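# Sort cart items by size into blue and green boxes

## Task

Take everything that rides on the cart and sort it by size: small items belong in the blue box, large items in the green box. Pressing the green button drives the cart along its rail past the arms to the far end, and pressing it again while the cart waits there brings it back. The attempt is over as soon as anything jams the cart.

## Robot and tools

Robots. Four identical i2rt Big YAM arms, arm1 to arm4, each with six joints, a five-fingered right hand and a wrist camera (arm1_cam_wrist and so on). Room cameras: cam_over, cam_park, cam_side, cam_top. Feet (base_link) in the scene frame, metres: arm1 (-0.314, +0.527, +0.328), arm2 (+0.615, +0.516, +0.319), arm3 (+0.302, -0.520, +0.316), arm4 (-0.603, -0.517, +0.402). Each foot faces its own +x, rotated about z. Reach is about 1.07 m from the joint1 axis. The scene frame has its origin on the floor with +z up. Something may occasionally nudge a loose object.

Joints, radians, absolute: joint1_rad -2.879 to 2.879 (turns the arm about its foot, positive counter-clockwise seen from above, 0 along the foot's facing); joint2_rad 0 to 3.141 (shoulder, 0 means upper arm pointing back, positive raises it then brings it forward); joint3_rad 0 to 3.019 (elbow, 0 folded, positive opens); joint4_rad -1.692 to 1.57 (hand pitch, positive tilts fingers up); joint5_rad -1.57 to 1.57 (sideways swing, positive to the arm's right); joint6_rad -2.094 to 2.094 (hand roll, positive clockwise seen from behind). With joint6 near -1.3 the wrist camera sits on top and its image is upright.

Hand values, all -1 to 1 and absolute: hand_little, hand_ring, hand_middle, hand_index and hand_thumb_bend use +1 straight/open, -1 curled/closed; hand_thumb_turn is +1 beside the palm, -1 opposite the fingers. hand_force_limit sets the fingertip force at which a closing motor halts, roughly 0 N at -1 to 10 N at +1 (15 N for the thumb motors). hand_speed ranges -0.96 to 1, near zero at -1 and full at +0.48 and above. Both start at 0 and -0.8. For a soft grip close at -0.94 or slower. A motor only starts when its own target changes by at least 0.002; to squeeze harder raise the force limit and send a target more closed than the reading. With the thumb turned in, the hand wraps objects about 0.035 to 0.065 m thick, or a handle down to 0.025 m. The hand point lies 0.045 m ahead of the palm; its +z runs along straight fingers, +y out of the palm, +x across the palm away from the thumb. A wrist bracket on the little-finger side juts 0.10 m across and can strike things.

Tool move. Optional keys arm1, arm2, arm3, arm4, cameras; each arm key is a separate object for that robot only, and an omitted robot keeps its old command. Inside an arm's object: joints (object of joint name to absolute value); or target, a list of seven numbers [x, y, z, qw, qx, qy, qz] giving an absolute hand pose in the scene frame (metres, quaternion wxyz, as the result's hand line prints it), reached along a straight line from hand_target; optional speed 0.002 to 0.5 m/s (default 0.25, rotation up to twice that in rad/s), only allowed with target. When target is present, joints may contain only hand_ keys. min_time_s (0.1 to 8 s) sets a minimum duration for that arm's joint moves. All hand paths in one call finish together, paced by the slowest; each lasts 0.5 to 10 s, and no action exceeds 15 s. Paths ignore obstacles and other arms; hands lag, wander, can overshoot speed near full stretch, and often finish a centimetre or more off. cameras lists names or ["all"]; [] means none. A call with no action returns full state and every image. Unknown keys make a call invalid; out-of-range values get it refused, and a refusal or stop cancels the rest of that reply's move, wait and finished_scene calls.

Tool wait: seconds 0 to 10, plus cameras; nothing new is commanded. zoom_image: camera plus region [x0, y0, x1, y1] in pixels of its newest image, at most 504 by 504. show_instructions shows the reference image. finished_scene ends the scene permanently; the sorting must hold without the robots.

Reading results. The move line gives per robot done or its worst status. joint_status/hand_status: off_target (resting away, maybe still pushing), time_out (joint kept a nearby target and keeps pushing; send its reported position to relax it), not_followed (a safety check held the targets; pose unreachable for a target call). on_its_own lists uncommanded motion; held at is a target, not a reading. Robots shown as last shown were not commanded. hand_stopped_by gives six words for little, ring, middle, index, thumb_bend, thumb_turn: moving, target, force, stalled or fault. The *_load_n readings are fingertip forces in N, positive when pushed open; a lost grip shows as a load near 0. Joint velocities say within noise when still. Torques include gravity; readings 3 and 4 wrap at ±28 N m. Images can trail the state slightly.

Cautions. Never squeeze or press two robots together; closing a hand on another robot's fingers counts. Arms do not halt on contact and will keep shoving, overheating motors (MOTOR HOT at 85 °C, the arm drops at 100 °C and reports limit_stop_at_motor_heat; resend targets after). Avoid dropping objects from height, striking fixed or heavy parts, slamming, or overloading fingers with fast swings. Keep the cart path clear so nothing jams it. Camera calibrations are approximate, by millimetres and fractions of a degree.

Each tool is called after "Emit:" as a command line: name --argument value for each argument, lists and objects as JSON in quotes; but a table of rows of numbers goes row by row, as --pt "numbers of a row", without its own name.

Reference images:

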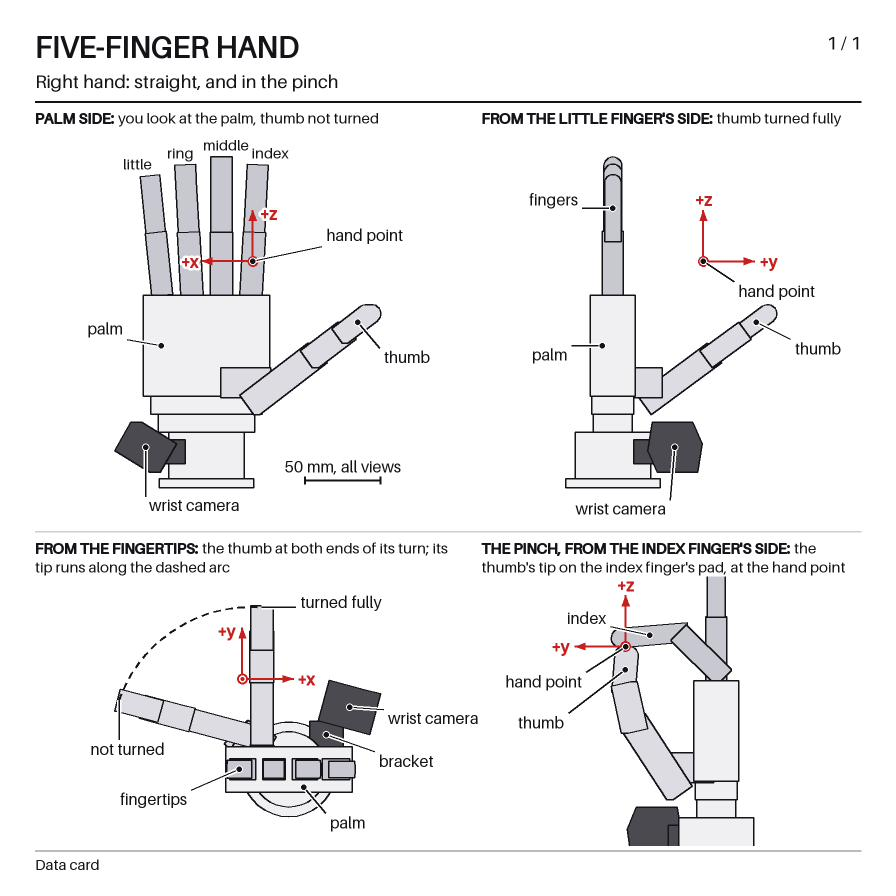

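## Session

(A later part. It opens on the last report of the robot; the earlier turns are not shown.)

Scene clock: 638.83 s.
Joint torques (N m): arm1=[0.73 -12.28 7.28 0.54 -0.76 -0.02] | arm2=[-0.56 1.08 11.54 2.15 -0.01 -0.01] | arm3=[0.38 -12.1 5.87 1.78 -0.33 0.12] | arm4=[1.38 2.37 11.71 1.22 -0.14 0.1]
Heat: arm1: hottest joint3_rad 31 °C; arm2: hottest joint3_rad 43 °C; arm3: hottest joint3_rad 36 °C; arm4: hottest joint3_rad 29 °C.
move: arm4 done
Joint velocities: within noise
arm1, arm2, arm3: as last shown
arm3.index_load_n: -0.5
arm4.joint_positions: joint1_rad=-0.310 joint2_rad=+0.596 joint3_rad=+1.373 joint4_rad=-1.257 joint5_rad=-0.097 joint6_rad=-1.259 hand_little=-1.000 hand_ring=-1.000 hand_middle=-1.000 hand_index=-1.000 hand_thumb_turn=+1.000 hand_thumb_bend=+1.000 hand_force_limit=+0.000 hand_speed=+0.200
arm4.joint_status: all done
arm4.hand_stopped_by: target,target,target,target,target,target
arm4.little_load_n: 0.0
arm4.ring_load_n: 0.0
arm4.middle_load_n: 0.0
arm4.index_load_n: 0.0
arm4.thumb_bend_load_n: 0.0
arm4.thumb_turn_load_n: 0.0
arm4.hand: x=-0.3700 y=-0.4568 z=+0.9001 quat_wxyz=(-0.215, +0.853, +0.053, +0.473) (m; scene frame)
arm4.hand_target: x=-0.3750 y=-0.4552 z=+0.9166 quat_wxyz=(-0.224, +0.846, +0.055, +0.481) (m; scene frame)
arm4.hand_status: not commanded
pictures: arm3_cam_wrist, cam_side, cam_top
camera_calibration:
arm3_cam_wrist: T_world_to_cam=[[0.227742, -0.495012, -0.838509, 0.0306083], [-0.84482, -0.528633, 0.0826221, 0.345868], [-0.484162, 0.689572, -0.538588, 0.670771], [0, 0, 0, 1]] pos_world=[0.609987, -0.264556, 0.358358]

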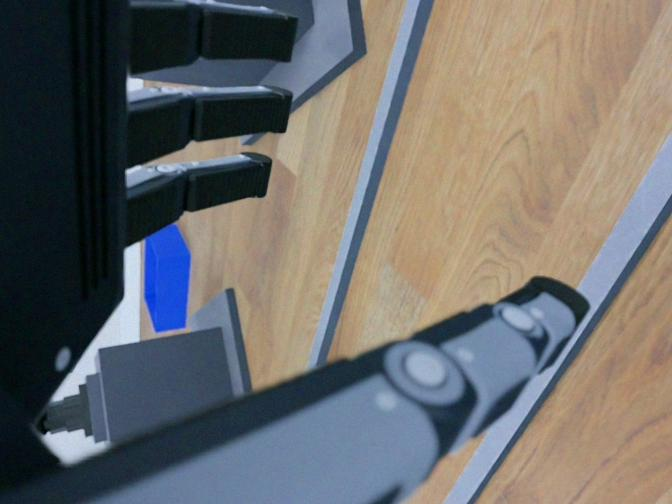

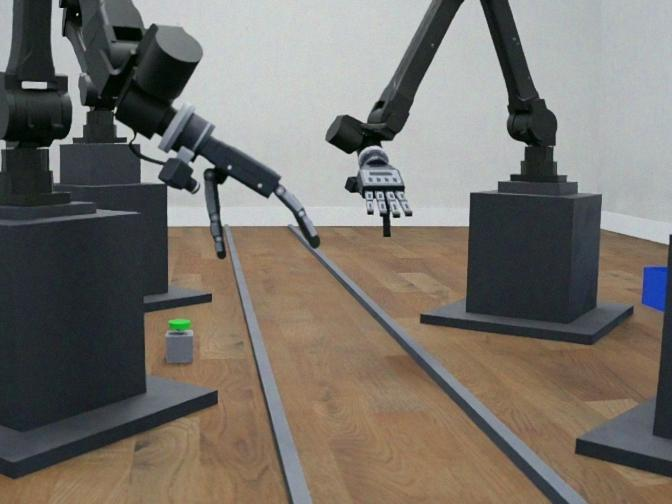

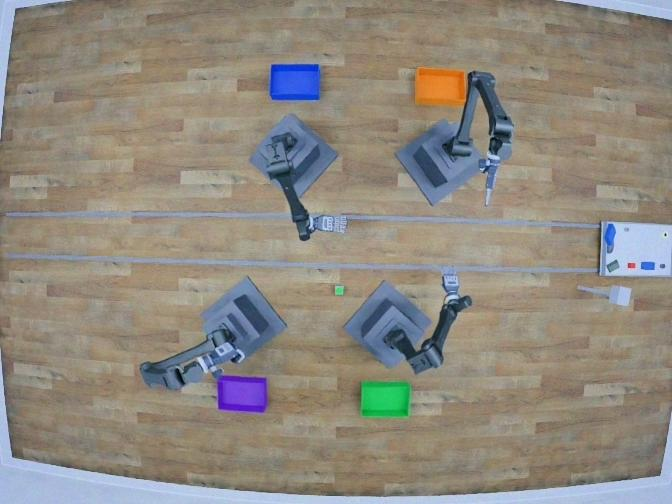

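Emit:
move --arm3 '{"joints": {"joint1_rad": 2.29, "joint2_rad": 0.969, "joint3_rad": 0.379, "joint4_rad": 0.074, "joint5_rad": 0.0, "joint6_rad": 0.0}, "min_time_s": 3}' --cameras '["arm3_cam_wrist"]'

Emit:
move --arm3 '{"target": [0.288, -0.985, 0.14, -0.0087, 0.0151, 0.866, -0.5], "speed": 0.25}' --cameras '["arm3_cam_wrist", "cam_top"]'

Emit:
zoom_image --camera "cam_top" --region '[320, 330, 440, 430]'

Scene clock: 685.20 s.
Joint torques (N m): arm1=[0.44 -12.04 7.2 0.59 -0.74 0] | arm2=[-1.08 0.85 11.38 2.14 0.01 -0.01] | arm3=[1.2 -4.72 9.29 1.39 0.14 0.14] | arm4=[1.2 2.26 11.74 1.24 -0.16 0.12]
Heat: arm1: hottest joint3_rad 32 °C; arm2: hottest joint3_rad 44 °C; arm3: hottest joint3_rad 35 °C; arm4: hottest joint3_rad 32 °C.
move: arm3 done
Joint velocities: within noise
arm1, arm2, arm4: as last shown
arm1.middle_load_n: 0.5
arm2.index_load_n: -0.5
arm3.joint_positions: joint1_rad=+2.278 joint2_rad=+0.981 joint3_rad=+0.386 joint4_rad=+0.082 joint5_rad=-0.004 joint6_rad=-0.014 hand_little=+0.600 hand_ring=+0.600 hand_middle=+0.600 hand_index=+0.600 hand_thumb_turn=-1.000 hand_thumb_bend=+0.900 hand_force_limit=-0.300 hand_speed=+0.300
arm3.joint_status: all done
arm3.hand_stopped_by: target,target,target,target,target,target
arm3.little_load_n: 0.0
arm3.ring_load_n: 0.0
arm3.middle_load_n: 0.0
arm3.index_load_n: -0.5
arm3.thumb_bend_load_n: 0.0
arm3.thumb_turn_load_n: 0.0
arm3.hand: x=+0.3381 y=-0.9077 z=+0.3974 quat_wxyz=(+0.009, -0.011, +0.865, -0.501) (m; scene frame)
arm3.hand_target: x=+0.3428 y=-0.9039 z=+0.3970 quat_wxyz=(+0.013, -0.010, +0.866, -0.499) (m; scene frame)
arm3.hand_status: not commanded
arm4.joint_positions: joint1_rad=-0.310 joint2_rad=+0.596 joint3_rad=+1.373 joint4_rad=-1.257 joint5_rad=-0.097 joint6_rad=-1.258 hand_little=-1.000 hand_ring=-1.000 hand_middle=-1.000 hand_index=-1.000 hand_thumb_turn=+1.000 hand_thumb_bend=+1.000 hand_force_limit=+0.000 hand_speed=+0.200
arm4.hand: x=-0.3701 y=-0.4568 z=+0.9001 quat_wxyz=(-0.215, +0.853, +0.053, +0.473) (m; scene frame)
pictures: arm3_cam_wrist
camera_calibration:
arm3_cam_wrist: T_world_to_cam=[[-0.247249, 0.477116, -0.843344, 0.852422], [0.828062, 0.556021, 0.0717956, 0.196175], [0.503171, -0.680589, -0.532557, -0.459216], [0, 0, 0, 1]] pos_world=[0.27938, -0.828319, 0.460242]

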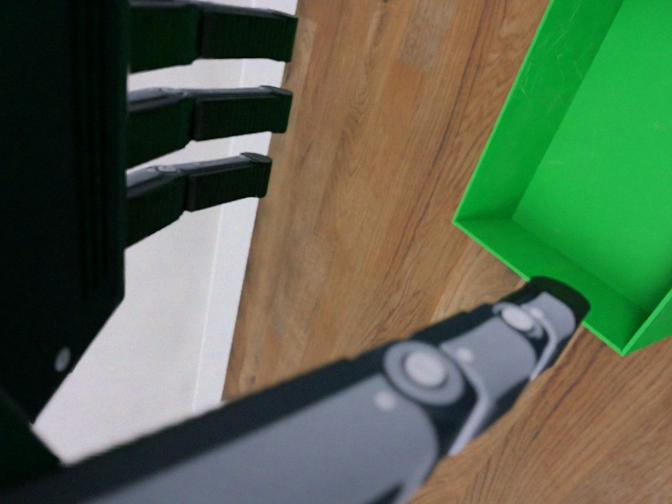

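Scene clock: 687.27 s.
Joint torques (N m): arm1=[0.62 -12.57 7.2 0.43 -0.74 0] | arm2=[-0.73 0.97 11.44 2.13 0 -0.02] | arm3=[-0.79 -11.69 2 2.39 -0.24 -0.19] | arm4=[1.26 2.26 11.81 1.14 -0.15 0.11]
Heat: arm1: hottest joint3_rad 32 °C; arm2: hottest joint3_rad 44 °C; arm3: hottest joint3_rad 35 °C; arm4: hottest joint3_rad 33 °C.
move: arm3 done
Joint velocities: within noise
arm1, arm2, arm4: as last shown
arm1.middle_load_n: 0.0
arm2.index_load_n: 0.0
arm3.joint_positions: joint1_rad=+2.152 joint2_rad=+2.189 joint3_rad=+0.531 joint4_rad=+1.140 joint5_rad=-0.065 joint6_rad=-0.042 hand_little=+0.600 hand_ring=+0.600 hand_middle=+0.600 hand_index=+0.600 hand_thumb_turn=-1.000 hand_thumb_bend=+0.900 hand_force_limit=-0.300 hand_speed=+0.300
arm3.joint_status: not commanded
arm3.hand_stopped_by: target,target,target,target,target,target
arm3.little_load_n: 0.0
arm3.ring_load_n: 0.0
arm3.middle_load_n: 0.0
arm3.index_load_n: 0.5
arm3.thumb_bend_load_n: 0.0
arm3.thumb_turn_load_n: 0.0
arm3.hand: x=+0.2942 y=-0.9841 z=+0.1459 quat_wxyz=(-0.004, +0.016, +0.866, -0.499) (m; scene frame)
arm3.hand_target: x=+0.2880 y=-0.9847 z=+0.1400 quat_wxyz=(-0.009, +0.015, +0.866, -0.500) (m; scene frame)
arm3.hand_status: done (0.009 m and 0.6 deg from the pose sent, 0.273 m and 3.6 deg at the start)
pictures: arm3_cam_wrist, cam_top
camera_calibration:
arm3_cam_wrist: T_world_to_cam=[[-0.213706, 0.494331, -0.842595, 0.67296], [0.859215, 0.505531, 0.0786623, 0.233211], [0.464843, -0.70716, -0.532772, -0.637871], [0, 0, 0, 1]] pos_world=[0.239947, -0.901638, 0.208848]

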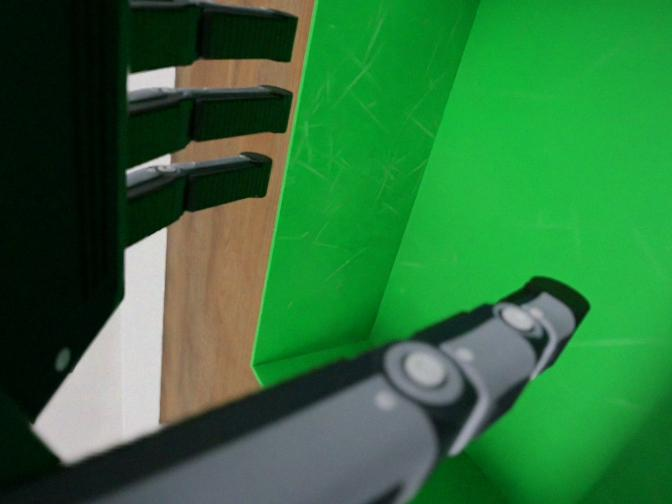

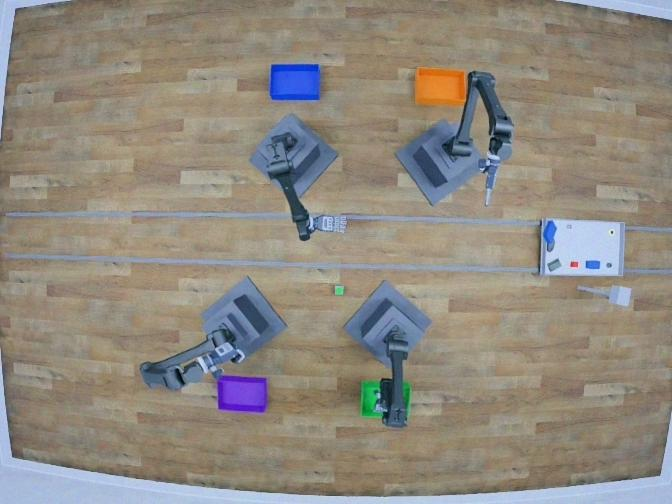

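Scaled by 4.200.

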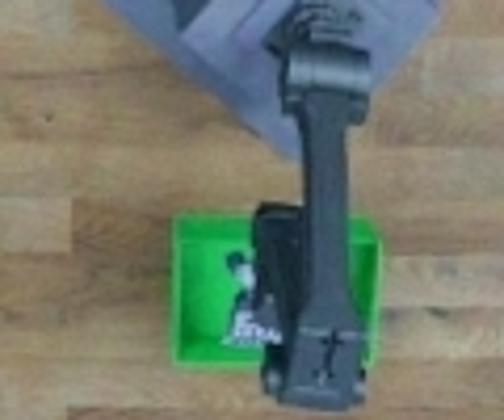

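Emit:
move --arm3 '{"target": [0.30, -0.93, 0.36, -0.0087, 0.0151, 0.866, -0.5], "speed": 0.35}'

Emit:
move --arm3 '{"joints": {"joint1_rad": -1.839, "joint2_rad": 1.607, "joint3_rad": 0.569, "joint4_rad": 0.223, "joint5_rad": -0.782, "joint6_rad": -0.617}, "min_time_s": 3}' --cameras '["arm3_cam_wrist", "cam_top"]'

Emit:
zoom_image --camera "cam_top" --region '[470, 200, 630, 300]'

Scene clock: 699.90 s.
Joint torques (N m): arm1=[0.73 -12.75 7.09 0.65 -0.73 0] | arm2=[-0.67 0.91 11.48 2.07 -0.01 -0.03] | arm3=[1.14 -6.48 12.12 1.42 0.11 0] | arm4=[1.32 2.2 11.74 1.18 -0.14 0.12]
Heat: arm1: hottest joint3_rad 32 °C; arm2: hottest joint3_rad 44 °C; arm3: hottest joint3_rad 35 °C; arm4: hottest joint3_rad 33 °C.
move: arm3 off_target
Joint velocities: within noise
arm1, arm2, arm4: as last shown
arm3.joint_positions: joint1_rad=+2.153 joint2_rad=+1.181 joint3_rad=+0.336 joint4_rad=+0.290 joint5_rad=-0.048 joint6_rad=-0.042 hand_little=+0.600 hand_ring=+0.600 hand_middle=+0.600 hand_index=+0.600 hand_thumb_turn=-1.000 hand_thumb_bend=+0.900 hand_force_limit=-0.300 hand_speed=+0.300
arm3.joint_status: not commanded
arm3.hand_stopped_by: target,target,target,target,target,target
arm3.little_load_n: 0.0
arm3.ring_load_n: 0.0
arm3.middle_load_n: 0.0
arm3.index_load_n: 0.0
arm3.thumb_bend_load_n: 0.0
arm3.thumb_turn_load_n: 0.0
arm3.hand: x=+0.2972 y=-0.9105 z=+0.3408 quat_wxyz=(-0.009, +0.020, +0.876, -0.483) (m; scene frame)
arm3.hand_target: x=+0.3002 y=-0.9289 z=+0.3605 quat_wxyz=(-0.008, +0.015, +0.866, -0.500) (m; scene frame)
arm3.hand_status: off_target (0.028 m and 2.3 deg from the pose sent, 0.221 m and 0.6 deg at the start)
arm4.index_load_n: 0.5
pictures: none

Scene clock: 703.53 s.
Joint torques (N m): arm1=[-0.32 -11.87 7.25 0.73 -0.75 -0.01] | arm2=[-0.79 0.56 11.52 2.09 0 -0.01] | arm3=[-0.91 -7.65 9.58 0.75 -0.7 -0.16] | arm4=[1.26 2.37 11.74 1.22 -0.13 0.11]
Heat: arm1: hottest joint3_rad 32 °C; arm2: hottest joint3_rad 44 °C; arm3: hottest joint3_rad 35 °C; arm4: hottest joint3_rad 33 °C.
move: arm3 done
Joint velocities: within noise
arm1.joint_positions: joint1_rad=-0.612 joint2_rad=+1.918 joint3_rad=+0.865 joint4_rad=-0.014 joint5_rad=-1.057 joint6_rad=-1.013 hand_little=+1.000 hand_ring=+1.000 hand_middle=+1.000 hand_index=+1.000 hand_thumb_turn=-1.000 hand_thumb_bend=+1.000 hand_force_limit=-0.300 hand_speed=+0.300
arm1.joint_status: not commanded
arm1.hand_stopped_by: target,target,target,target,target,target
arm1.little_load_n: 0.0
arm1.ring_load_n: 0.0
arm1.middle_load_n: 0.0
arm1.index_load_n: 0.0
arm1.thumb_bend_load_n: 0.0
arm1.thumb_turn_load_n: 0.0
arm1.hand: x=-0.0564 y=+0.1297 z=+0.2531 quat_wxyz=(-0.379, +0.591, -0.603, +0.379) (m; scene frame)
arm1.hand_target: x=-0.0502 y=+0.1203 z=+0.2502 quat_wxyz=(-0.380, +0.596, -0.597, +0.380) (m; scene frame)
arm1.hand_status: not commanded
arm2, arm4: as last shown
arm3.joint_positions: joint1_rad=-1.828 joint2_rad=+1.586 joint3_rad=+0.535 joint4_rad=+0.231 joint5_rad=-0.778 joint6_rad=-0.603 hand_little=+0.600 hand_ring=+0.600 hand_middle=+0.600 hand_index=+0.600 hand_thumb_turn=-1.000 hand_thumb_bend=+0.900 hand_force_limit=-0.300 hand_speed=+0.300
arm3.joint_status: all done
arm3.hand_stopped_by: target,target,target,target,target,target
arm3.little_load_n: 0.0
arm3.ring_load_n: 0.0
arm3.middle_load_n: 0.0
arm3.index_load_n: 0.0
arm3.thumb_bend_load_n: 0.0
arm3.thumb_turn_load_n: 0.0
arm3.hand: x=+0.5390 y=-0.1891 z=+0.2932 quat_wxyz=(-0.493, +0.870, -0.006, -0.009) (m; scene frame)
arm3.hand_target: x=+0.5538 y=-0.1841 z=+0.2947 quat_wxyz=(-0.496, +0.869, -0.003, -0.002) (m; scene frame)
arm3.hand_status: not commanded
arm4.ring_load_n: 0.5
arm4.index_load_n: 0.0
pictures: arm3_cam_wrist, cam_top
camera_calibration:
arm3_cam_wrist: T_world_to_cam=[[0.216818, -0.498977, -0.839054, 0.0354286], [-0.84286, -0.529322, 0.0969809, 0.325801], [-0.492521, 0.686178, -0.535334, 0.669185], [0, 0, 0, 1]] pos_world=[0.596511, -0.269048, 0.356367]

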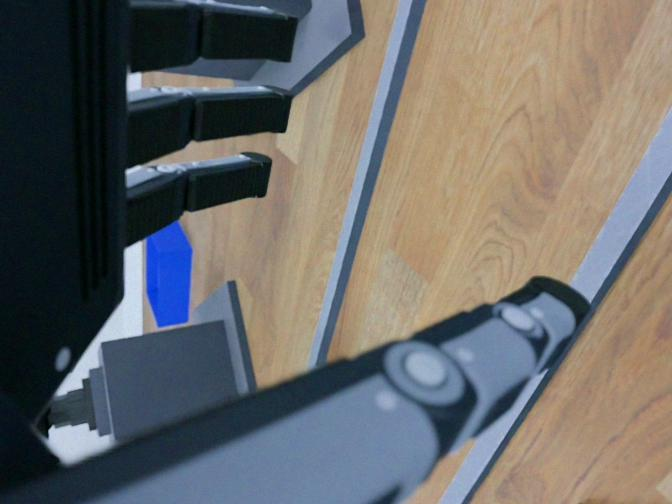

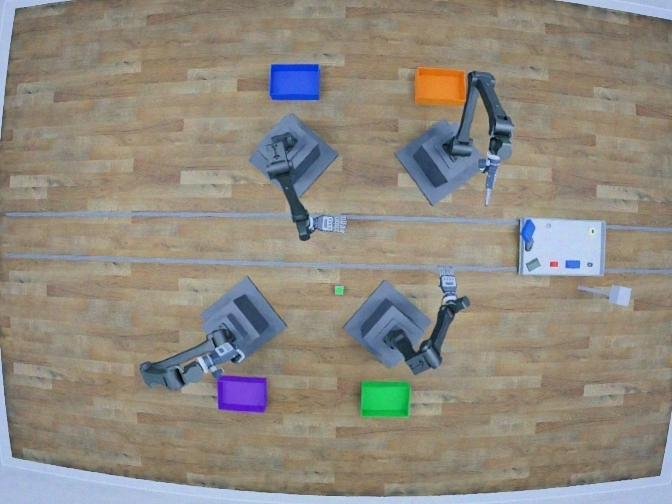

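Scaled by 3.150.

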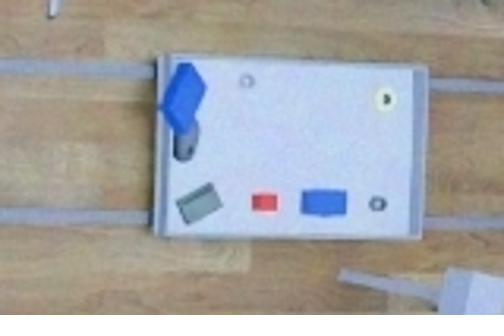

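Emit:
move --arm3 '{"target": [0.78, -0.14, 0.22, 0.4862, -0.8421, -0.2022, 0.1167], "speed": 0.3, "joints": {"hand_thumb_bend": 0.7}}' --cameras '["arm3_cam_wrist"]'

Scene clock: 725.73 s.
Joint torques (N m): arm1=[0.5 -12.4 7.13 0.44 -0.72 0] | arm2=[-0.56 1.14 11.52 2.15 -0.01 -0.04] | arm3=[-0.32 -19.31 11.52 -0.2 -0.74 -0.19] | arm4=[1.26 2.26 11.78 1.18 -0.14 0.11]
Heat: arm1: hottest joint3_rad 32 °C; arm2: hottest joint3_rad 44 °C; arm3: hottest joint3_rad 36 °C; arm4: hottest joint3_rad 34 °C.
move: arm3 off_target
Joint velocities: within noise
arm1, arm2, arm4: as last shown
arm3.joint_positions: joint1_rad=-2.010 joint2_rad=+2.306 joint3_rad=+1.631 joint4_rad=-0.950 joint5_rad=-1.049 joint6_rad=-1.606 hand_little=+0.600 hand_ring=+0.600 hand_middle=+0.600 hand_index=+0.600 hand_thumb_turn=-1.000 hand_thumb_bend=+0.700 hand_force_limit=-0.300 hand_speed=+0.300
arm3.joint_status: all done
arm3.hand_stopped_by: target,target,target,target,target,target
arm3.little_load_n: 0.0
arm3.ring_load_n: 0.0
arm3.middle_load_n: 0.0
arm3.index_load_n: 0.0
arm3.thumb_bend_load_n: 0.0
arm3.thumb_turn_load_n: 0.0
arm3.hand: x=+0.7717 y=-0.1452 z=+0.2305 quat_wxyz=(-0.488, +0.843, +0.195, -0.118) (m; scene frame)
arm3.hand_target: x=+0.7795 y=-0.1402 z=+0.2203 quat_wxyz=(-0.486, +0.842, +0.202, -0.116) (m; scene frame)
arm3.hand_status: off_target (0.014 m and 0.8 deg from the pose sent, 0.257 m and 27.2 deg at the start)
arm4.ring_load_n: 0.0
arm4.thumb_bend_load_n: -0.5
pictures: arm3_cam_wrist
camera_calibration:
arm3_cam_wrist: T_world_to_cam=[[0.419741, -0.330377, -0.84538, -0.176379], [-0.519116, -0.851408, 0.0749859, 0.259722], [-0.744537, 0.407376, -0.528875, 0.87265], [0, 0, 0, 1]] pos_world=[0.858581, -0.192638, 0.29294]

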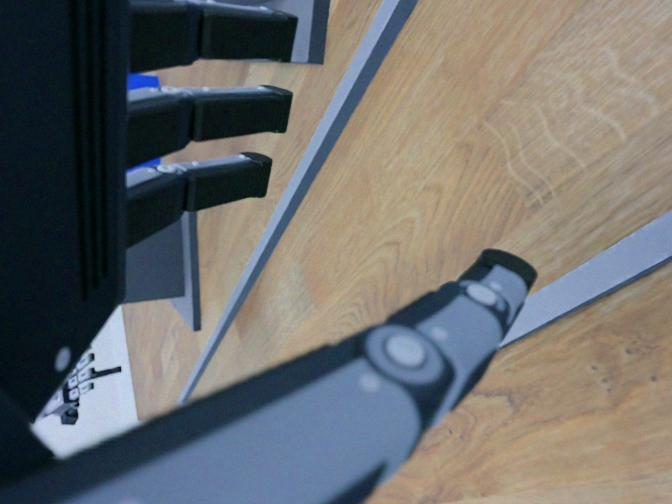

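Emit:
wait --seconds 3 --cameras '["arm3_cam_wrist", "cam_top"]'

Emit:
zoom_image --camera "cam_top" --region '[450, 200, 550, 290]'

Scene clock: 742.63 s.
Joint torques (N m): arm1=[0.38 -12.98 7.34 0.65 -0.73 0.04] | arm2=[-0.79 1.14 11.4 2.11 0.01 -0.03] | arm3=[-0.26 -18.78 11.52 -0.39 -0.75 -0.19] | arm4=[1.44 2.2 11.74 1.18 -0.15 0.11]
Heat: arm1: hottest joint3_rad 32 °C; arm2: hottest joint3_rad 44 °C; arm3: hottest joint3_rad 39 °C; arm4: hottest joint3_rad 34 °C.
Joint velocities: within noise
arm1.joint_positions: joint1_rad=-0.612 joint2_rad=+1.918 joint3_rad=+0.865 joint4_rad=-0.014 joint5_rad=-1.057 joint6_rad=-1.013 hand_little=+1.000 hand_ring=+1.000 hand_middle=+1.000 hand_index=+1.000 hand_thumb_turn=-1.000 hand_thumb_bend=+1.000 hand_force_limit=-0.300 hand_speed=+0.300
arm1.joint_status: not commanded
arm1.hand_stopped_by: target,target,target,target,target,target
arm1.little_load_n: 0.0
arm1.ring_load_n: 0.0
arm1.middle_load_n: 0.0
arm1.index_load_n: -0.5
arm1.thumb_bend_load_n: 0.0
arm1.thumb_turn_load_n: 0.0
arm1.hand: x=-0.0564 y=+0.1297 z=+0.2531 quat_wxyz=(-0.379, +0.591, -0.603, +0.379) (m; scene frame)
arm1.hand_target: x=-0.0502 y=+0.1203 z=+0.2502 quat_wxyz=(-0.380, +0.596, -0.597, +0.380) (m; scene frame)
arm1.hand_status: not commanded
arm2.joint_positions: joint1_rad=+0.886 joint2_rad=+0.641 joint3_rad=+1.333 joint4_rad=-1.215 joint5_rad=-0.110 joint6_rad=-1.128 hand_little=+1.000 hand_ring=+1.000 hand_middle=+1.000 hand_index=+1.000 hand_thumb_turn=+1.000 hand_thumb_bend=+1.000 hand_force_limit=+0.000 hand_speed=-0.800
arm2.joint_status: not commanded
arm2.hand_stopped_by: target,target,target,target,target,target
arm2.little_load_n: 0.0
arm2.ring_load_n: 0.0
arm2.middle_load_n: 0.0
arm2.index_load_n: 0.0
arm2.thumb_bend_load_n: 0.0
arm2.thumb_turn_load_n: 0.5
arm2.hand: x=+0.5850 y=+0.2484 z=+0.7882 quat_wxyz=(+0.229, +0.474, -0.728, +0.440) (m; scene frame)
arm2.hand_target: x=+0.5849 y=+0.2487 z=+0.8041 quat_wxyz=(+0.238, +0.470, -0.719, +0.452) (m; scene frame)
arm2.hand_status: not commanded
arm3.joint_positions: joint1_rad=-2.010 joint2_rad=+2.306 joint3_rad=+1.631 joint4_rad=-0.950 joint5_rad=-1.049 joint6_rad=-1.606 hand_little=+0.600 hand_ring=+0.600 hand_middle=+0.600 hand_index=+0.600 hand_thumb_turn=-1.000 hand_thumb_bend=+0.700 hand_force_limit=-0.300 hand_speed=+0.300
arm3.joint_status: all done
arm3.hand_stopped_by: target,target,target,target,target,target
arm3.little_load_n: 0.0
arm3.ring_load_n: 0.0
arm3.middle_load_n: 0.0
arm3.index_load_n: 0.0
arm3.thumb_bend_load_n: 0.0
arm3.thumb_turn_load_n: 0.0
arm3.hand: x=+0.7718 y=-0.1452 z=+0.2305 quat_wxyz=(-0.488, +0.843, +0.195, -0.118) (m; scene frame)
arm3.hand_target: x=+0.7795 y=-0.1402 z=+0.2203 quat_wxyz=(-0.486, +0.842, +0.202, -0.116) (m; scene frame)
arm3.hand_status: off_target (0.014 m and 0.8 deg from the pose sent, 0.257 m and 27.2 deg at the start)
arm4.joint_positions: joint1_rad=-0.310 joint2_rad=+0.596 joint3_rad=+1.373 joint4_rad=-1.257 joint5_rad=-0.097 joint6_rad=-1.258 hand_little=-1.000 hand_ring=-1.000 hand_middle=-1.000 hand_index=-1.000 hand_thumb_turn=+1.000 hand_thumb_bend=+1.000 hand_force_limit=+0.000 hand_speed=+0.200
arm4.joint_status: not commanded
arm4.hand_stopped_by: target,target,target,target,target,target
arm4.little_load_n: 0.0
arm4.ring_load_n: 0.0
arm4.middle_load_n: 0.0
arm4.index_load_n: 0.0
arm4.thumb_bend_load_n: 0.0
arm4.thumb_turn_load_n: 0.0
arm4.hand: x=-0.3701 y=-0.4568 z=+0.9001 quat_wxyz=(-0.215, +0.853, +0.053, +0.473) (m; scene frame)
arm4.hand_target: x=-0.3750 y=-0.4552 z=+0.9166 quat_wxyz=(-0.224, +0.846, +0.055, +0.481) (m; scene frame)
arm4.hand_status: not commanded
wait: 3.00 s; at rest from the start
pictures: arm3_cam_wrist, cam_top
camera_calibration:
arm3_cam_wrist: T_world_to_cam=[[0.42007, -0.330185, -0.845292, -0.17665], [-0.519029, -0.851488, 0.0746732, 0.259724], [-0.744413, 0.407363, -0.52906, 0.872595], [0, 0, 0, 1]] pos_world=[0.85858, -0.192639, 0.29294]

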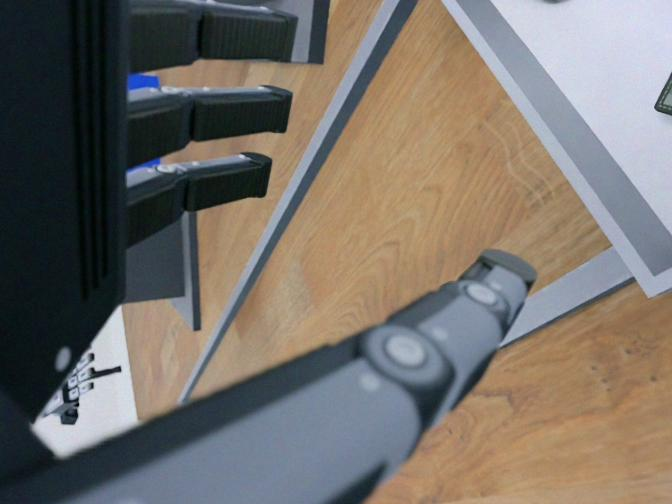

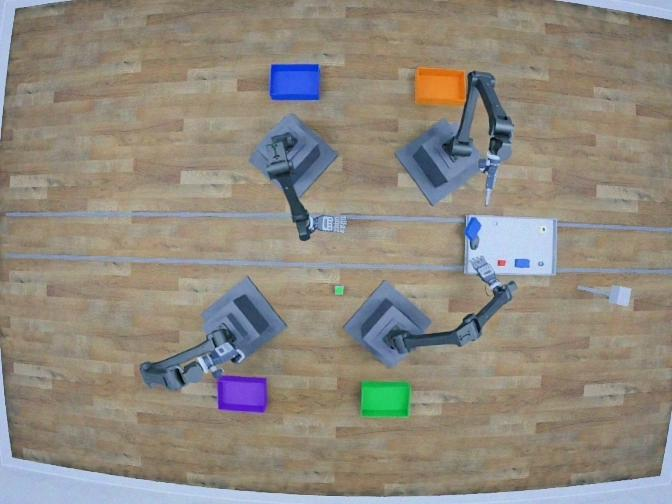

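Scaled by 5.040.

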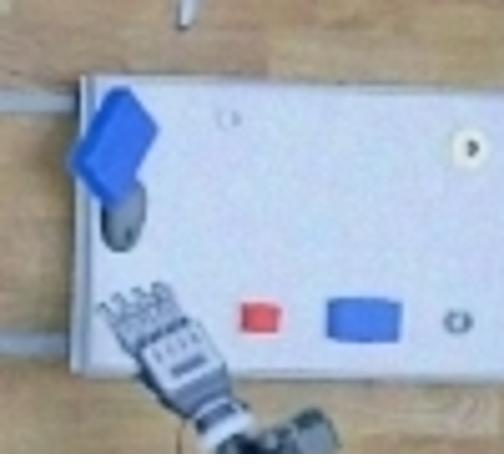

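Emit:
move --arm3 '{"target": [0.655, -0.129, 0.13, 0.4862, -0.8421, -0.2022, 0.1167], "speed": 0.2}' --cameras '["arm3_cam_wrist"]'

Scene clock: 753.07 s.
Joint torques (N m): arm1=[0.15 -12.45 7.04 0.62 -0.74 0.01] | arm2=[-0.5 1.03 11.43 2.1 -0.01 -0.02] | arm3=[0.26 -19.19 5.12 0.75 -0.74 0.11] | arm4=[1.32 2.26 11.74 1.07 -0.14 0.12]
Heat: arm1: hottest joint3_rad 32 °C; arm2: hottest joint3_rad 44 °C; arm3: hottest joint3_rad 40 °C; arm4: hottest joint3_rad 34 °C.
move: arm3 done
Joint velocities: within noise
arm1, arm2, arm4: as last shown
arm2.thumb_turn_load_n: 0.0
arm3.joint_positions: joint1_rad=-1.894 joint2_rad=+2.306 joint3_rad=+1.258 joint4_rad=-0.368 joint5_rad=-1.044 joint6_rad=-1.396 hand_little=+0.600 hand_ring=+0.600 hand_middle=+0.600 hand_index=+0.600 hand_thumb_turn=-1.000 hand_thumb_bend=+0.700 hand_force_limit=-0.300 hand_speed=+0.300
arm3.joint_status: not commanded
arm3.hand_stopped_by: target,target,target,target,target,target
arm3.little_load_n: 0.0
arm3.ring_load_n: 0.0
arm3.middle_load_n: 0.0
arm3.index_load_n: 0.0
arm3.thumb_bend_load_n: 0.0
arm3.thumb_turn_load_n: 0.0
arm3.hand: x=+0.6627 y=-0.1287 z=+0.1370 quat_wxyz=(-0.490, +0.840, +0.207, -0.109) (m; scene frame)
arm3.hand_target: x=+0.6552 y=-0.1290 z=+0.1303 quat_wxyz=(-0.486, +0.842, +0.202, -0.117) (m; scene frame)
arm3.hand_status: done (0.010 m and 1.1 deg from the pose sent, 0.155 m and 0.8 deg at the start)
pictures: arm3_cam_wrist
camera_calibration:
arm3_cam_wrist: T_world_to_cam=[[0.44391, -0.31406, -0.839232, -0.218923], [-0.510853, -0.858158, 0.0509281, 0.221173], [-0.736188, 0.406117, -0.541383, 0.731319], [0, 0, 0, 1]] pos_world=[0.748558, -0.175955, 0.200932]

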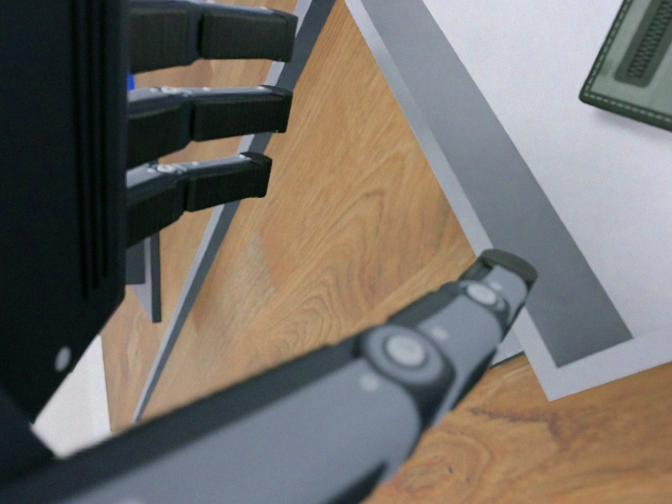

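Emit:
move --arm3 '{"target": [0.655, -0.131, 0.068, 0.4862, -0.8421, -0.2022, 0.1167], "speed": 0.06}' --cameras '["arm3_cam_wrist"]'

Emit:
move --arm3 '{"target": [0.618, -0.131, 0.066, 0.4862, -0.8421, -0.2022, 0.1167], "speed": 0.0094, "joints": {"hand_speed": -0.85, "hand_force_limit": -0.2, "hand_index": 0.0, "hand_middle": 0.0, "hand_ring": 0.0, "hand_little": 0.0}}' --cameras '["arm3_cam_wrist"]'

Emit:
move --arm3 '{"target": [0.59, -0.17, 0.24, 0.4862, -0.8421, -0.2022, 0.1167], "speed": 0.12}' --cameras '["arm3_cam_wrist", "cam_top"]'

Scene clock: 763.93 s.
Joint torques (N m): arm1=[0.67 -12.22 7.02 0.59 -0.75 -0.02] | arm2=[-0.5 1.08 11.49 2.09 -0.01 -0.03] | arm3=[0.03 -16.15 6.41 0.61 -0.43 -0.23] | arm4=[1.26 2.14 11.74 1.17 -0.12 0.12]
Heat: arm1: hottest joint3_rad 32 °C; arm2: hottest joint3_rad 44 °C; arm3: hottest joint3_rad 39 °C; arm4: hottest joint3_rad 34 °C.
move: arm3 off_target
Joint velocities: within noise
arm1, arm2, arm4: as last shown
arm1.ring_load_n: -0.5
arm1.index_load_n: 0.0
arm2.ring_load_n: -0.5
arm3.joint_positions: joint1_rad=-1.887 joint2_rad=+2.416 joint3_rad=+1.282 joint4_rad=-0.274 joint5_rad=-1.052 joint6_rad=-1.370 hand_little=+0.600 hand_ring=+0.600 hand_middle=+0.600 hand_index=+0.600 hand_thumb_turn=-1.000 hand_thumb_bend=+0.700 hand_force_limit=-0.300 hand_speed=+0.300
arm3.joint_status: not commanded
arm3.hand_stopped_by: target,target,target,target,target,target
arm3.little_load_n: 0.0
arm3.ring_load_n: 0.0
arm3.middle_load_n: 0.0
arm3.index_load_n: 0.0
arm3.thumb_bend_load_n: -2.0
arm3.thumb_turn_load_n: 0.0
arm3.hand: x=+0.6560 y=-0.1272 z=+0.0891 quat_wxyz=(-0.493, +0.839, +0.200, -0.115) (m; scene frame)
arm3.hand_target: x=+0.6543 y=-0.1315 z=+0.0687 quat_wxyz=(-0.486, +0.842, +0.202, -0.117) (m; scene frame)
arm3.hand_status: off_target (0.021 m and 0.9 deg from the pose sent, 0.069 m and 1.1 deg at the start)
pictures: arm3_cam_wrist
camera_calibration:
arm3_cam_wrist: T_world_to_cam=[[0.427986, -0.315343, -0.846987, -0.24472], [-0.514322, -0.855589, 0.0586569, 0.223309], [-0.743169, 0.410519, -0.528368, 0.703861], [0, 0, 0, 1]] pos_world=[0.742677, -0.175059, 0.151525]

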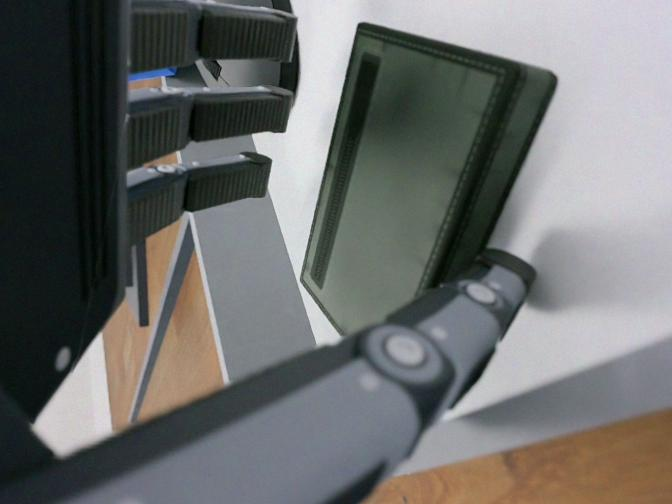

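Scene clock: 768.33 s.
Joint torques (N m): arm1=[0.03 -11.63 7.13 0.51 -0.75 0.05] | arm2=[-0.56 0.56 11.37 2.17 -0.01 -0.04] | arm3=[0.85 -16.73 3.73 1.48 0.33 -0.12] | arm4=[1.49 2.26 11.75 1.16 -0.15 0.11]
Heat: arm1: hottest joint3_rad 32 °C; arm2: hottest joint3_rad 44 °C; arm3: hottest joint3_rad 38 °C; arm4: hottest joint3_rad 35 °C.
move: arm3 off_target
Joint velocities: within noise
arm1, arm2, arm4: as last shown
arm1.ring_load_n: 0.0
arm2.ring_load_n: 0.0
arm3.joint_positions: joint1_rad=-1.859 joint2_rad=+2.396 joint3_rad=+1.194 joint4_rad=-0.140 joint5_rad=-1.059 joint6_rad=-1.300 hand_little=+0.000 hand_ring=+0.185 hand_middle=+0.228 hand_index=+0.241 hand_thumb_turn=-1.000 hand_thumb_bend=+0.702 hand_force_limit=-0.200 hand_speed=-0.850
arm3.joint_status: hand_ring off_target (ended at +0.185, target +0.000); hand_middle off_target (ended at +0.228, target +0.000); hand_index off_target (ended at +0.241, target +0.000); the others done
arm3.hand_stopped_by: target,force,force,force,target,target
arm3.little_load_n: 0.0
arm3.ring_load_n: 5.0
arm3.middle_load_n: 7.0
arm3.index_load_n: 3.0
arm3.thumb_bend_load_n: 8.5
arm3.thumb_turn_load_n: 3.0
arm3.hand: x=+0.6284 y=-0.1255 z=+0.0876 quat_wxyz=(-0.499, +0.836, +0.199, -0.114) (m; scene frame)
arm3.hand_target: x=+0.6177 y=-0.1317 z=+0.0670 quat_wxyz=(-0.486, +0.842, +0.202, -0.117) (m; scene frame)
arm3.hand_status: off_target (0.025 m and 1.7 deg from the pose sent, 0.045 m and 0.9 deg at the start)
pictures: arm3_cam_wrist
camera_calibration:
arm3_cam_wrist: T_world_to_cam=[[0.423479, -0.305055, -0.852999, -0.228988], [-0.517432, -0.85434, 0.0486518, 0.21374], [-0.743593, 0.420765, -0.51964, 0.682646], [0, 0, 0, 1]] pos_world=[0.715178, -0.174481, 0.149005]

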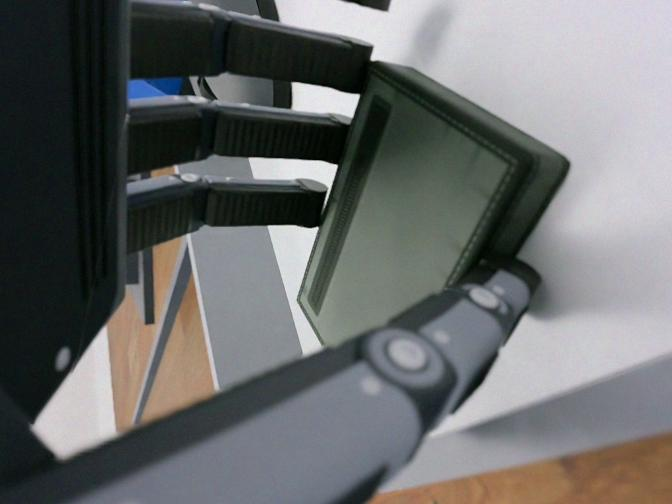

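Scene clock: 770.60 s.
Joint torques (N m): arm1=[0.26 -12.22 7.02 0.53 -0.72 0.01] | arm2=[-0.73 1.38 11.44 2.06 -0.02 -0.01] | arm3=[-0.67 -16.85 5.65 0.05 -0.87 -0.19] | arm4=[1.49 2.26 11.79 1.24 -0.15 0.12]
Heat: arm1: hottest joint3_rad 32 °C; arm2: hottest joint3_rad 44 °C; arm3: hottest joint3_rad 38 °C; arm4: hottest joint3_rad 35 °C.
move: arm3 done
Joint velocities: within noise
arm1, arm2, arm4: as last shown
arm3.joint_positions: joint1_rad=-1.871 joint2_rad=+1.964 joint3_rad=+0.978 joint4_rad=-0.431 joint5_rad=-1.040 joint6_rad=-1.364 hand_little=+0.000 hand_ring=+0.185 hand_middle=+0.227 hand_index=+0.240 hand_thumb_turn=-1.000 hand_thumb_bend=+0.700 hand_force_limit=-0.200 hand_speed=-0.850
arm3.joint_status: not commanded
arm3.hand_stopped_by: target,force,force,force,target,target
arm3.little_load_n: 0.0
arm3.ring_load_n: 0.0
arm3.middle_load_n: 0.0
arm3.index_load_n: 0.0
arm3.thumb_bend_load_n: 0.0
arm3.thumb_turn_load_n: 0.0
arm3.hand: x=+0.5864 y=-0.1646 z=+0.2370 quat_wxyz=(-0.485, +0.842, +0.203, -0.122) (m; scene frame)
arm3.hand_target: x=+0.5899 y=-0.1700 z=+0.2398 quat_wxyz=(-0.486, +0.842, +0.202, -0.117) (m; scene frame)
arm3.hand_status: done (0.007 m and 0.7 deg from the pose sent, 0.163 m and 1.7 deg at the start)
pictures: arm3_cam_wrist, cam_top
camera_calibration:
arm3_cam_wrist: T_world_to_cam=[[0.42573, -0.325261, -0.844369, -0.102471], [-0.503703, -0.860397, 0.0774687, 0.135377], [-0.75169, 0.39233, -0.530132, 0.748031], [0, 0, 0, 1]] pos_world=[0.674103, -0.210327, 0.299544]

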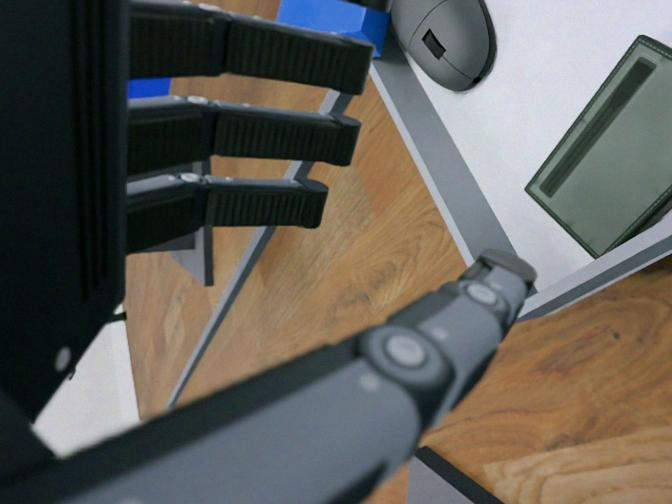

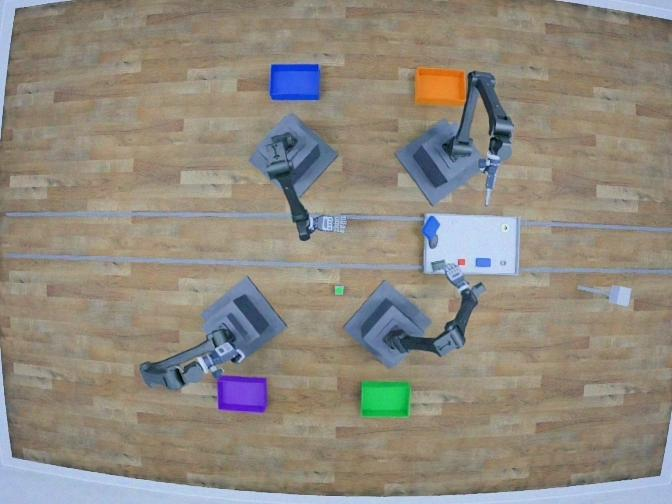

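Emit:
move --arm3 '{"target": [0.57, -0.108, 0.17, 0.5, -0.866, 0, 0], "speed": 0.25, "joints": {"hand_speed": 0.3, "hand_index": 0.6, "hand_middle": 0.6, "hand_ring": 0.6, "hand_little": 0.6, "hand_thumb_bend": 0.8}}' --cameras '["arm3_cam_wrist", "cam_top"]'

Scene clock: 793.13 s.
Joint torques (N m): arm1=[0.03 -12.28 7.2 0.61 -0.74 0.01] | arm2=[-0.62 1.03 11.38 2.18 -0.02 -0.02] | arm3=[0.85 -13.33 3.47 1.99 -0.23 0.11] | arm4=[1.44 2.32 11.67 1.24 -0.12 0.11]
Heat: arm1: hottest joint3_rad 32 °C; arm2: hottest joint3_rad 45 °C; arm3: hottest joint3_rad 37 °C; arm4: hottest joint3_rad 35 °C.
move: arm3 off_target
Joint velocities: within noise
arm1, arm2, arm4: as last shown
arm3.joint_positions: joint1_rad=-1.723 joint2_rad=+2.081 joint3_rad=+0.743 joint4_rad=+0.637 joint5_rad=-0.698 joint6_rad=-0.511 hand_little=+0.600 hand_ring=+0.600 hand_middle=+0.600 hand_index=+0.600 hand_thumb_turn=-1.000 hand_thumb_bend=+0.800 hand_force_limit=-0.200 hand_speed=+0.300
arm3.joint_status: all done
arm3.hand_stopped_by: target,target,target,target,target,target
arm3.little_load_n: 0.0
arm3.ring_load_n: 0.0
arm3.middle_load_n: 0.0
arm3.index_load_n: 0.0
arm3.thumb_bend_load_n: 0.0
arm3.thumb_turn_load_n: 0.0
arm3.hand: x=+0.5814 y=-0.1060 z=+0.1830 quat_wxyz=(-0.507, +0.862, +0.006, +0.012) (m; scene frame)
arm3.hand_target: x=+0.5700 y=-0.1084 z=+0.1704 quat_wxyz=(-0.500, +0.866, +0.000, +0.000) (m; scene frame)
arm3.hand_status: off_target (0.017 m and 1.7 deg from the pose sent, 0.089 m and 27.4 deg at the start)
arm4.index_load_n: 0.5
pictures: arm3_cam_wrist, cam_top
camera_calibration:
arm3_cam_wrist: T_world_to_cam=[[0.257213, -0.473166, -0.842589, -0.0448226], [-0.846104, -0.531501, 0.0401852, 0.428215], [-0.466851, 0.702581, -0.537056, 0.561193], [0, 0, 0, 1]] pos_world=[0.635837, -0.187896, 0.246418]

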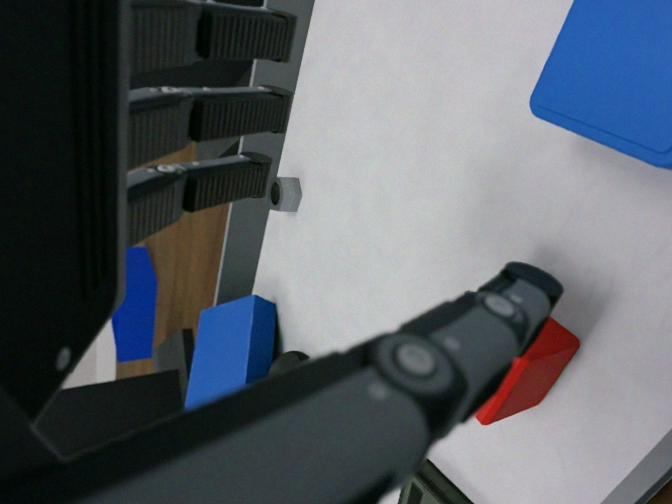

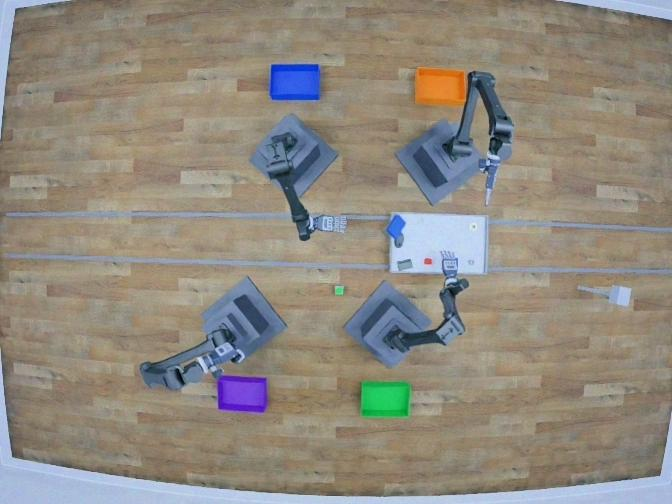

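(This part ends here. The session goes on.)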